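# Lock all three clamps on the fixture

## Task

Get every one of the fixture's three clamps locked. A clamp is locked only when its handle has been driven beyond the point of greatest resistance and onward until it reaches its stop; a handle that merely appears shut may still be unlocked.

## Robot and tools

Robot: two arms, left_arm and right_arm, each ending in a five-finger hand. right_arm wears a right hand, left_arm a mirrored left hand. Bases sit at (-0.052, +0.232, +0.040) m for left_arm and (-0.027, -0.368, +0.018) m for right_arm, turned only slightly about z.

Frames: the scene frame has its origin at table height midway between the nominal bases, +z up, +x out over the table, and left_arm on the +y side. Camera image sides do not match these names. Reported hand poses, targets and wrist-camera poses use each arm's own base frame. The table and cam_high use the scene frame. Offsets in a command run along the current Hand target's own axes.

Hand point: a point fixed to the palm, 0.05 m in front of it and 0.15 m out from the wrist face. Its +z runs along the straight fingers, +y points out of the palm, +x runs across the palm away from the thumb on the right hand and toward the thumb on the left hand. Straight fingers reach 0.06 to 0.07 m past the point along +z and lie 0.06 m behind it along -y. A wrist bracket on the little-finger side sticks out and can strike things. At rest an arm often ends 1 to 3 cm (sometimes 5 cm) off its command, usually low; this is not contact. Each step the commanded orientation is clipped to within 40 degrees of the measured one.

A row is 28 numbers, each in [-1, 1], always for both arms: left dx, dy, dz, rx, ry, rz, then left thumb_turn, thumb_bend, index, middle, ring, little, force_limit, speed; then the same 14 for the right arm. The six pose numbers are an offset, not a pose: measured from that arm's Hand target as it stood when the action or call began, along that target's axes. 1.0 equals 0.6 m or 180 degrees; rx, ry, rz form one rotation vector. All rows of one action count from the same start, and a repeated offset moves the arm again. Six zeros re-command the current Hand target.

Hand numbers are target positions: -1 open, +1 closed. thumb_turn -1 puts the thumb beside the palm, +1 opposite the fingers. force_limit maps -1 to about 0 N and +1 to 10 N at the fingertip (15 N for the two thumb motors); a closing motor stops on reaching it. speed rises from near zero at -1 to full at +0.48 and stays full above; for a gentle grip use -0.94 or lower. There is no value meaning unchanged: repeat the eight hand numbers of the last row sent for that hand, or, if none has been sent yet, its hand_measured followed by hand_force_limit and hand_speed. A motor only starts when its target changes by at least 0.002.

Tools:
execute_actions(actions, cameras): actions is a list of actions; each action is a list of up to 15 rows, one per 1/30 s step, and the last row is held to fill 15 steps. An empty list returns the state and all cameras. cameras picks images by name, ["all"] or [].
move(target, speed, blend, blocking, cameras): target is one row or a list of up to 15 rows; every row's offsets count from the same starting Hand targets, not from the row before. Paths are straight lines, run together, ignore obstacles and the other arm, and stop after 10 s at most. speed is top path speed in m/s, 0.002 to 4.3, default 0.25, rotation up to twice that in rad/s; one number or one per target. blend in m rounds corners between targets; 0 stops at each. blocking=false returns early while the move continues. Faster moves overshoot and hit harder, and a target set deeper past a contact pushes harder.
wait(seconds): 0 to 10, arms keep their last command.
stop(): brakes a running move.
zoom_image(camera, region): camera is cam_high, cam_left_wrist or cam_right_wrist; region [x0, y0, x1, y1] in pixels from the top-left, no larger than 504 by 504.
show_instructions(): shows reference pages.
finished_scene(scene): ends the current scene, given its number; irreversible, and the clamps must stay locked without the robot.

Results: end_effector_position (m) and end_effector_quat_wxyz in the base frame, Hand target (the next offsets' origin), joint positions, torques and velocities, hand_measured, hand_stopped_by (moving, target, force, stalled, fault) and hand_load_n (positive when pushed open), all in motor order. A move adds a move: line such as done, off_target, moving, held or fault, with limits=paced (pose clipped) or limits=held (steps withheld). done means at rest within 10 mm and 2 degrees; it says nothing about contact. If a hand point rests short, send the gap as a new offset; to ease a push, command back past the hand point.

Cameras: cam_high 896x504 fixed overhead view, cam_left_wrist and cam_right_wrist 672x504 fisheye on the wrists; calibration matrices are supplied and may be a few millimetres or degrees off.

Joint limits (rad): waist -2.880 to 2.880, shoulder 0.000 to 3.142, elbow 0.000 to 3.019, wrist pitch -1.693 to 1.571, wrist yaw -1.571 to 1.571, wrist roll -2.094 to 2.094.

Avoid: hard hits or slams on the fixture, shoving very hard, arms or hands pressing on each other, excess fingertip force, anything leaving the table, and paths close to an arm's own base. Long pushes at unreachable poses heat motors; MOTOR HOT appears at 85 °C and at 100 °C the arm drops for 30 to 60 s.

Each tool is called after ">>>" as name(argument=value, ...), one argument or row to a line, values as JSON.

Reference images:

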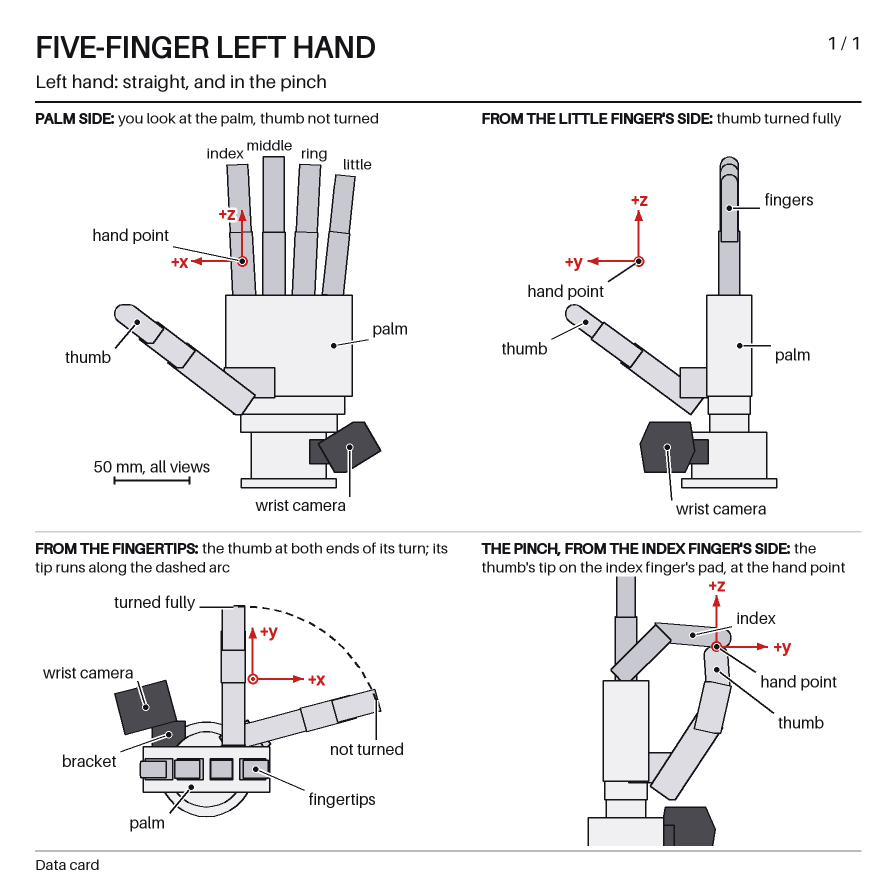

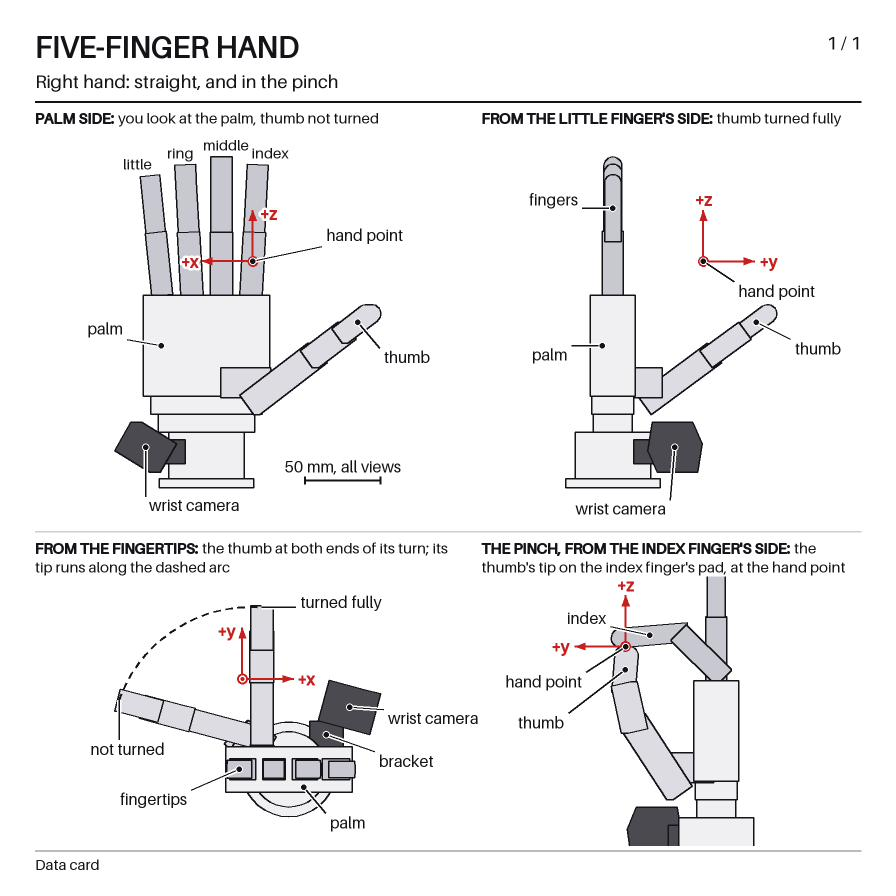

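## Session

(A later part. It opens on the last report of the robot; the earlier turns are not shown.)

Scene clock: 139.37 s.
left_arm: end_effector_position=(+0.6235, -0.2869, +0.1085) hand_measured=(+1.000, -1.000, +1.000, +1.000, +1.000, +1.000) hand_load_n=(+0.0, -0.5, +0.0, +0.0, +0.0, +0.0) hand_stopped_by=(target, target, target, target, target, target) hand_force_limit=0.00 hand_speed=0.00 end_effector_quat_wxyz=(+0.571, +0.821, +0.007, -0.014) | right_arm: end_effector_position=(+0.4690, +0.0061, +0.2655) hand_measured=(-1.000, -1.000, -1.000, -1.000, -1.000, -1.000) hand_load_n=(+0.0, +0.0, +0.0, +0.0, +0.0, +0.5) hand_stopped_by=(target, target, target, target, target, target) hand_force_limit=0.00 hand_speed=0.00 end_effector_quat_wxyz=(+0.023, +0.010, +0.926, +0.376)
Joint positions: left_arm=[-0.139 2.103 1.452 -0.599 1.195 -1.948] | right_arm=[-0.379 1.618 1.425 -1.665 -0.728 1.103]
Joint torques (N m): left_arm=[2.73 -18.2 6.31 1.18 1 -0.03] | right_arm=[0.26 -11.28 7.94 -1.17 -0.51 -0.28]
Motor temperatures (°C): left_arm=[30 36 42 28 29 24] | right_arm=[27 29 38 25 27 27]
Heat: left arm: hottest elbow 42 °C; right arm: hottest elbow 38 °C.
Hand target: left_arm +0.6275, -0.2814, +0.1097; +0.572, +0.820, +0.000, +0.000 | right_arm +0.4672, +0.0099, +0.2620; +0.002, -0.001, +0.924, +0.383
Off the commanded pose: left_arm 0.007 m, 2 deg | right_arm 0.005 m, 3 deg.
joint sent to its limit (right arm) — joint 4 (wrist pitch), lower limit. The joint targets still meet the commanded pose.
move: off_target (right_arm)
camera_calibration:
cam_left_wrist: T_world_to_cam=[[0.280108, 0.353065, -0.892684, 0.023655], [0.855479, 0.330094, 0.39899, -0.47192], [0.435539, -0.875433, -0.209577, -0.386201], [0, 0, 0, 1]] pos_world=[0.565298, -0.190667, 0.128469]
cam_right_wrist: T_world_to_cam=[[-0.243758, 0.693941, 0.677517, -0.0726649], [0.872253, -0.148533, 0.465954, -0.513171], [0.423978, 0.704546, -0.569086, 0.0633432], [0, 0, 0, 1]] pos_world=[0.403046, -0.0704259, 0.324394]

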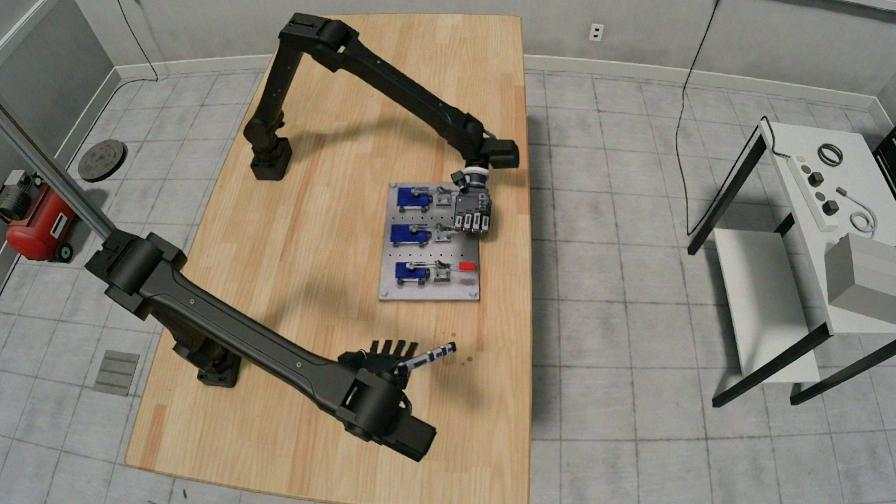

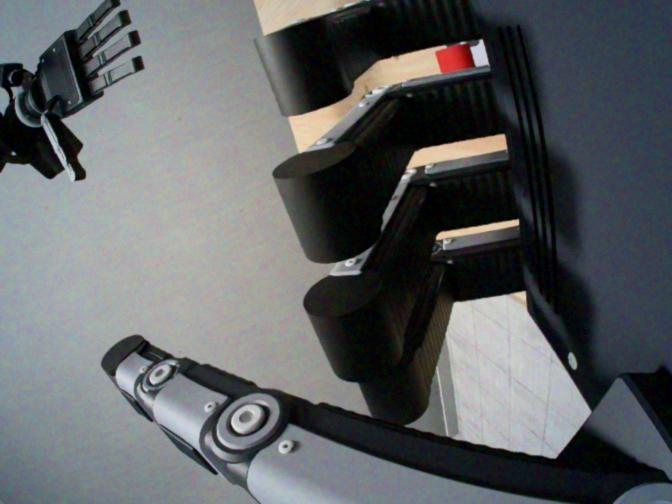

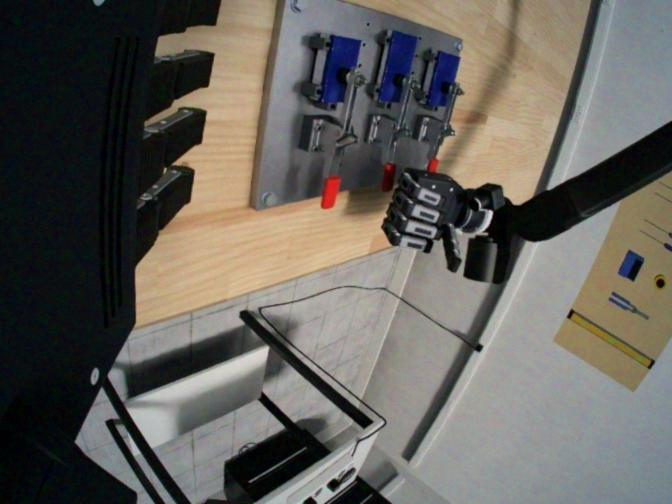

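>>> move(
  target=[
    [0.0,-0.3055,0.111,0,0,0,1,-1,1,1,1,1,0,0,0,0,0,0,0,0,-1,-1,-1,-1,-1,-1,0,0],
  ],
  speed=0.1,
  cameras=["cam_high","cam_right_wrist"],
)

>>> zoom_image(
  camera="cam_right_wrist",
  region=[300, 90, 460, 250],
)

>>> zoom_image(
  camera="cam_high",
  region=[420, 160, 510, 290],
)

Scene clock: 146.27 s.
left_arm: end_effector_position=(+0.6320, -0.2891, +0.0775) hand_measured=(+1.000, -1.000, +1.000, +1.000, +1.000, +1.000) hand_load_n=(+0.0, +0.0, +0.0, +0.0, +0.0, +0.5) hand_stopped_by=(target, target, target, target, target, target) hand_force_limit=0.00 hand_speed=0.00 end_effector_quat_wxyz=(+0.622, +0.782, -0.036, +0.022) | right_arm: end_effector_position=(+0.4690, +0.0061, +0.2655) hand_measured=(-1.000, -1.000, -1.000, -1.000, -1.000, -1.000) hand_load_n=(+0.0, +0.0, +0.0, +0.0, +0.0, +0.0) hand_stopped_by=(target, target, target, target, target, target) hand_force_limit=0.00 hand_speed=0.00 end_effector_quat_wxyz=(+0.023, +0.010, +0.926, +0.376)
Joint positions: left_arm=[-0.139 2.218 1.448 -0.295 1.309 -2.009] | right_arm=[-0.379 1.618 1.425 -1.665 -0.728 1.103]
Joint torques (N m): left_arm=[2.73 -3.08 2.51 2.18 -4.06 0.9] | right_arm=[-0.09 -11.22 7.97 -1.13 -0.53 -0.29]
Heat: left arm: hottest elbow 41 °C; right arm: hottest elbow 38 °C.
Hand target: left_arm +0.6275, -0.2807, -0.0853; +0.572, +0.820, +0.000, +0.000 | right_arm +0.4672, +0.0099, +0.2620; +0.002, -0.001, +0.924, +0.383
Off the commanded pose: left_arm 0.163 m, 9 deg | right_arm 0.005 m, 3 deg.
joint sent to its limit (right arm) — joint 4 (wrist pitch), lower limit. The joint targets still meet the commanded pose.
move: off_target (left_arm, right_arm)
camera_calibration:
cam_right_wrist: T_world_to_cam=[[-0.243758, 0.693941, 0.677517, -0.0726649], [0.872253, -0.148533, 0.465954, -0.513171], [0.423978, 0.704546, -0.569086, 0.0633432], [0, 0, 0, 1]] pos_world=[0.403046, -0.0704259, 0.324394]
Images, in order (width x height): cam_high 896x504, cam_right_wrist 672x504.

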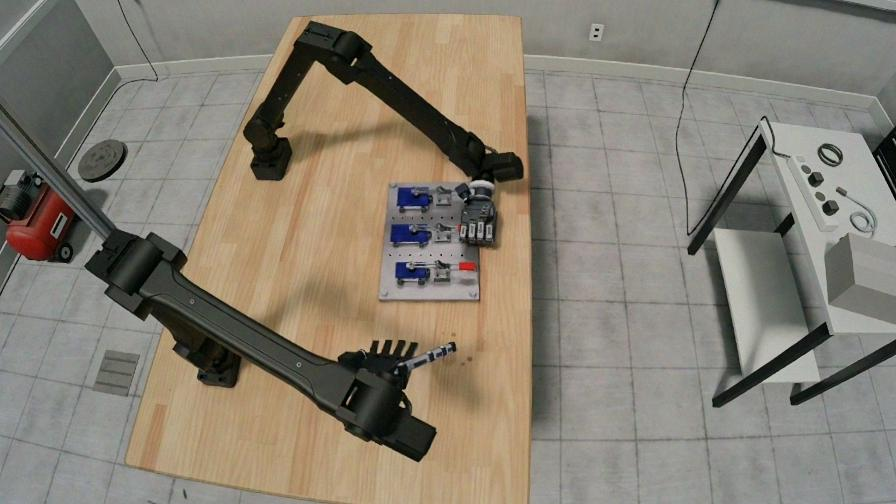

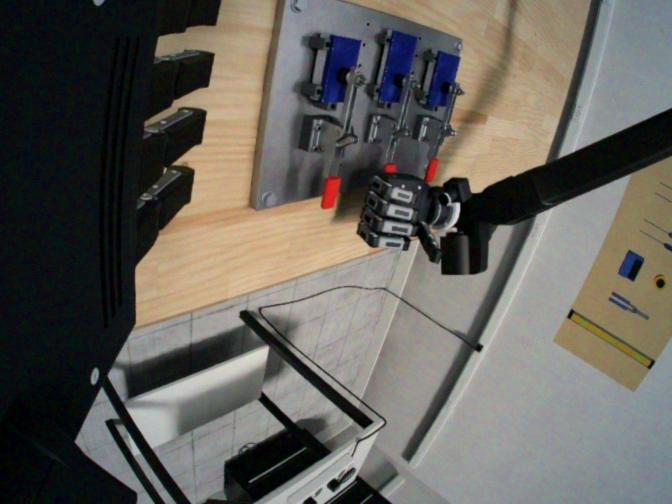

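Scaled by 3.150 from the camera's 672x504 image, which has a finer 960x720 frame.

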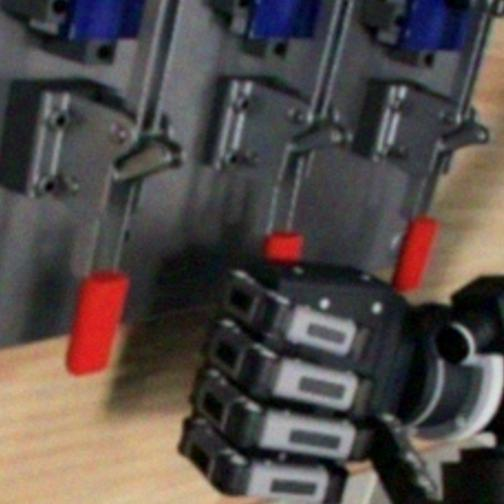

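Scaled by 3.877 from the camera's 896x504 image, which has a finer 1280x720 frame.

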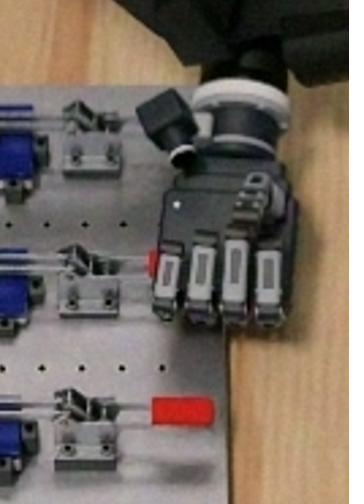

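>>> move(
  target=[
    [0.0,-0.094,0.034,0,0,0,1,-1,1,1,1,1,0,0,0,0,0,0,0,0,-1,-1,-1,-1,-1,-1,0,0],
  ],
  speed=0.1,
  cameras=["cam_high","cam_right_wrist"],
)

>>> zoom_image(
  camera="cam_right_wrist",
  region=[300, 90, 460, 250],
)

Scene clock: 166.53 s.
left_arm: end_effector_position=(+0.6368, -0.2901, +0.0711) hand_measured=(+1.000, -1.000, +1.000, +1.000, +1.000, +1.000) hand_load_n=(+0.0, +0.0, +0.0, +0.0, +0.0, +0.0) hand_stopped_by=(target, target, target, target, target, target) hand_force_limit=0.00 hand_speed=0.00 end_effector_quat_wxyz=(+0.635, +0.770, -0.047, +0.037) | right_arm: end_effector_position=(+0.4690, +0.0061, +0.2655) hand_measured=(-1.000, -1.000, -1.000, -1.000, -1.000, -1.000) hand_load_n=(+0.0, +0.0, +0.0, +0.0, +0.0, +0.5) hand_stopped_by=(target, target, target, target, target, target) hand_force_limit=0.00 hand_speed=0.00 end_effector_quat_wxyz=(+0.023, +0.010, +0.926, +0.376)
Joint positions: left_arm=[-0.141 2.252 1.446 -0.153 1.335 -2.078] | right_arm=[-0.379 1.618 1.425 -1.665 -0.728 1.103]
Joint torques (N m): left_arm=[3.43 2.02 1.2 1.83 -5 1.31] | right_arm=[0.21 -11.22 7.98 -1.1 -0.51 -0.29]
Motor temperatures (°C): left_arm=[30 34 37 28 43 25] | right_arm=[27 29 38 25 27 27]
Heat: left arm: hottest wrist yaw 43 °C; right arm: hottest elbow 38 °C.
Hand target: left_arm +0.6275, -0.2805, -0.1452; +0.573, +0.820, +0.000, +0.000 | right_arm +0.4672, +0.0099, +0.2620; +0.002, -0.001, +0.924, +0.383
Off the commanded pose: left_arm 0.217 m, 11 deg | right_arm 0.005 m, 3 deg.
joint sent to its limit (right arm) — joint 4 (wrist pitch), lower limit. The joint targets still meet the commanded pose.
move: off_target (left_arm, right_arm)
camera_calibration:
cam_right_wrist: T_world_to_cam=[[-0.243758, 0.693941, 0.677517, -0.0726649], [0.872253, -0.148533, 0.465954, -0.513171], [0.423978, 0.704546, -0.569086, 0.0633432], [0, 0, 0, 1]] pos_world=[0.403046, -0.0704259, 0.324394]
Images, in order (width x height): cam_high 896x504, cam_right_wrist 672x504.

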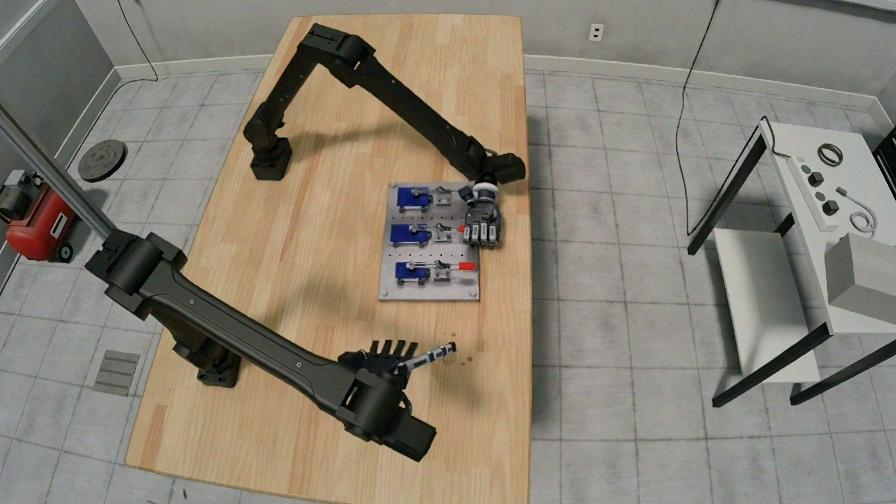

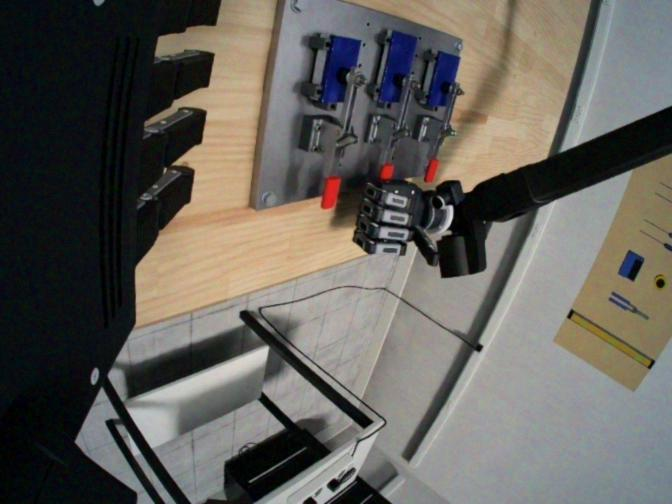

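Scaled by 3.150 from the camera's 672x504 image, which has a finer 960x720 frame.

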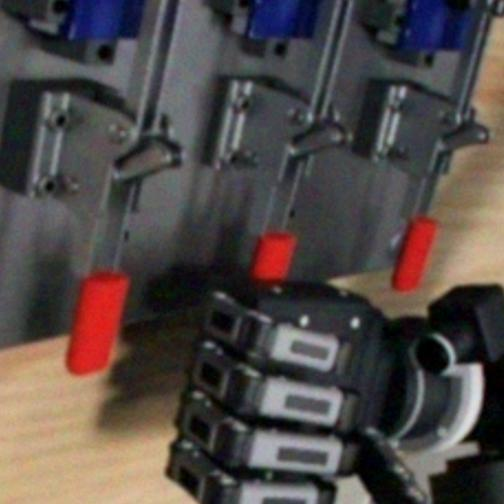

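>>> zoom_image(
  camera="cam_right_wrist",
  region=[360, 110, 450, 200],
)

>>> zoom_image(
  camera="cam_high",
  region=[430, 205, 500, 280],
)

Scaled by 5.600 from the camera's 672x504 image, which has a finer 960x720 frame.

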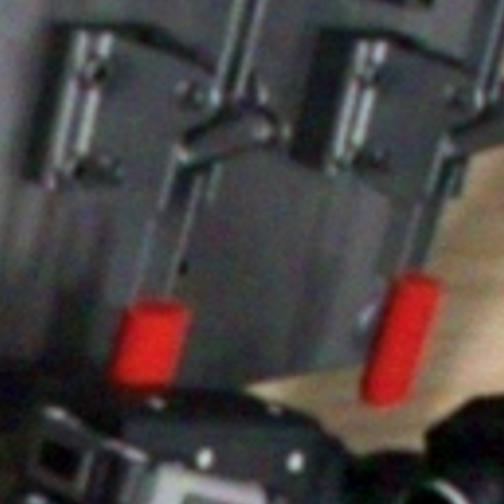

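Scaled by 6.720 from the camera's 896x504 image, which has a finer 1280x720 frame.

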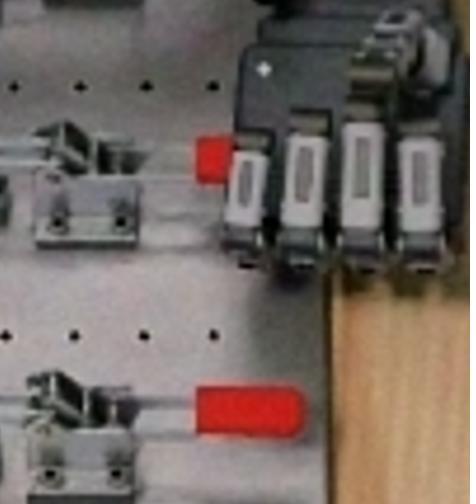

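>>> move(
  target=[
    [0.01,0.5405,-0.1967,0,0,0,1,-1,1,1,1,1,0,0,0,0,0,0,0,0,-1,-1,-1,-1,-1,-1,0,0],
    [0.01,0.5,-0.35,0,0,0,1,-1,1,1,1,1,0,0,0,0,0,0,0,0,-1,-1,-1,-1,-1,-1,0,0],
  ],
  speed=0.15,
  blend=0.02,
  cameras=["cam_high","cam_right_wrist"],
)

>>> zoom_image(
  camera="cam_right_wrist",
  region=[360, 110, 450, 200],
)

>>> zoom_image(
  camera="cam_high",
  region=[430, 180, 500, 280],
)

>>> zoom_image(
  camera="cam_right_wrist",
  region=[300, 60, 460, 220],
)

Scene clock: 180.07 s.
left_arm: end_effector_position=(+0.6248, -0.1860, +0.2028) hand_measured=(+1.000, -1.000, +1.000, +1.000, +1.000, +1.000) hand_load_n=(+0.0, +0.0, +0.0, +0.0, +0.0, -0.5) hand_stopped_by=(target, target, target, target, target, target) hand_force_limit=0.00 hand_speed=0.00 end_effector_quat_wxyz=(+0.573, +0.819, +0.012, -0.009) | right_arm: end_effector_position=(+0.4690, +0.0061, +0.2655) hand_measured=(-1.000, -1.000, -1.000, -1.000, -1.000, -1.000) hand_load_n=(+0.0, +0.0, +0.0, +0.0, +0.0, +0.0) hand_stopped_by=(target, target, target, target, target, target) hand_force_limit=0.00 hand_speed=0.00 end_effector_quat_wxyz=(+0.023, +0.010, +0.926, +0.376)
Joint positions: left_arm=[0.029 2.026 1.613 -1.244 1.219 -1.51] | right_arm=[-0.379 1.618 1.425 -1.665 -0.728 1.103]
Joint torques (N m): left_arm=[1.96 -16.38 9.62 -0.39 0.93 0] | right_arm=[-0.32 -11.22 7.97 -1.11 -0.51 -0.31]
Heat: left arm: hottest wrist yaw 47 °C; right arm: hottest elbow 38 °C.
Hand target: left_arm +0.6335, -0.1868, +0.2086; +0.573, +0.820, +0.000, +0.000 | right_arm +0.4672, +0.0099, +0.2620; +0.002, -0.001, +0.924, +0.383
Off the commanded pose: left_arm 0.011 m, 2 deg | right_arm 0.005 m, 3 deg.
joint sent to its limit (right arm) — joint 4 (wrist pitch), lower limit. The joint targets still meet the commanded pose.
move: off_target (left_arm, right_arm)
camera_calibration:
cam_right_wrist: T_world_to_cam=[[-0.243758, 0.693941, 0.677517, -0.0726649], [0.872253, -0.148533, 0.465954, -0.513171], [0.423978, 0.704546, -0.569086, 0.0633432], [0, 0, 0, 1]] pos_world=[0.403046, -0.0704259, 0.324394]
Images, in order (width x height): cam_high 896x504, cam_right_wrist 672x504.

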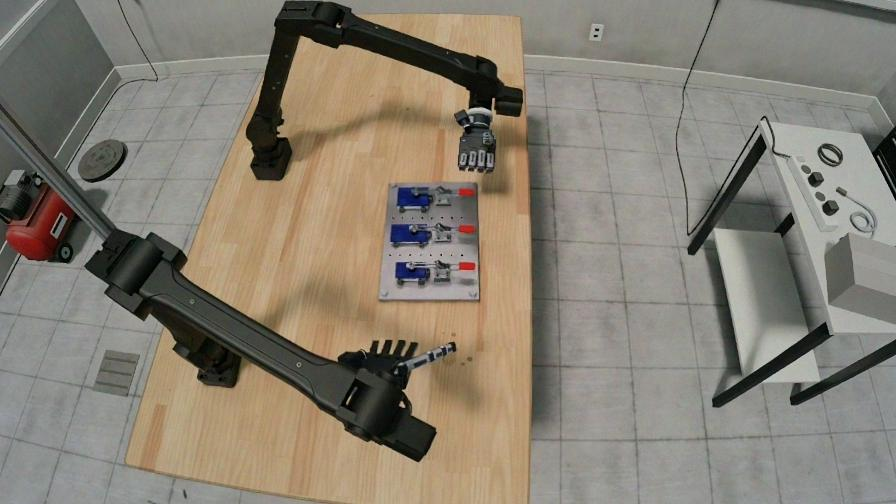

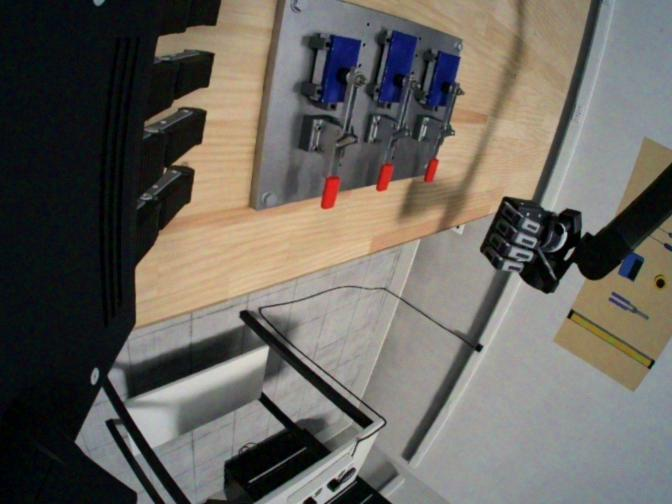

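Scaled by 5.600 from the camera's 672x504 image, which has a finer 960x720 frame.

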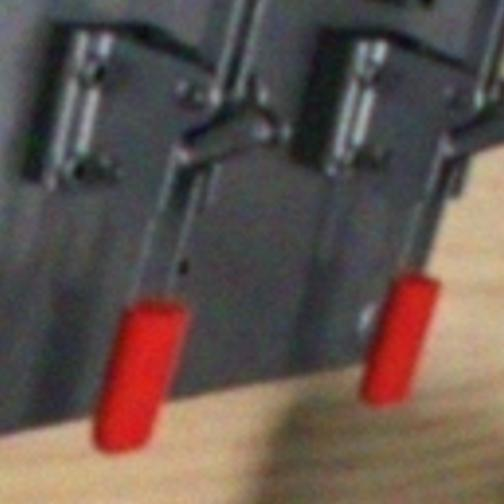

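Scaled by 5.040 from the camera's 896x504 image, which has a finer 1280x720 frame.

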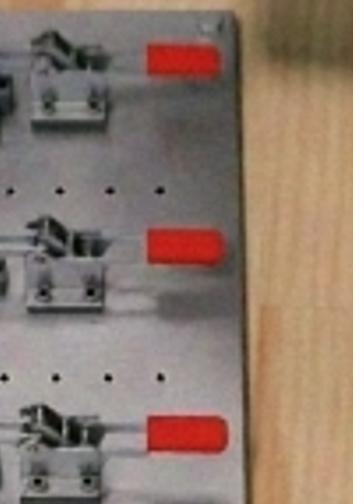

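Scaled by 3.150 from the camera's 672x504 image, which has a finer 960x720 frame.

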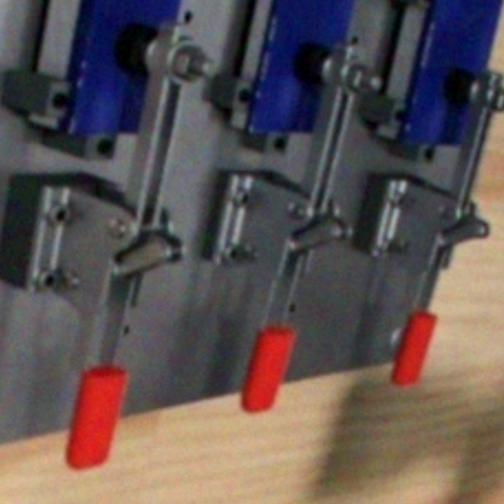

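>>> finished_scene(
  scene=2,
)

The scene is finished: the task was done.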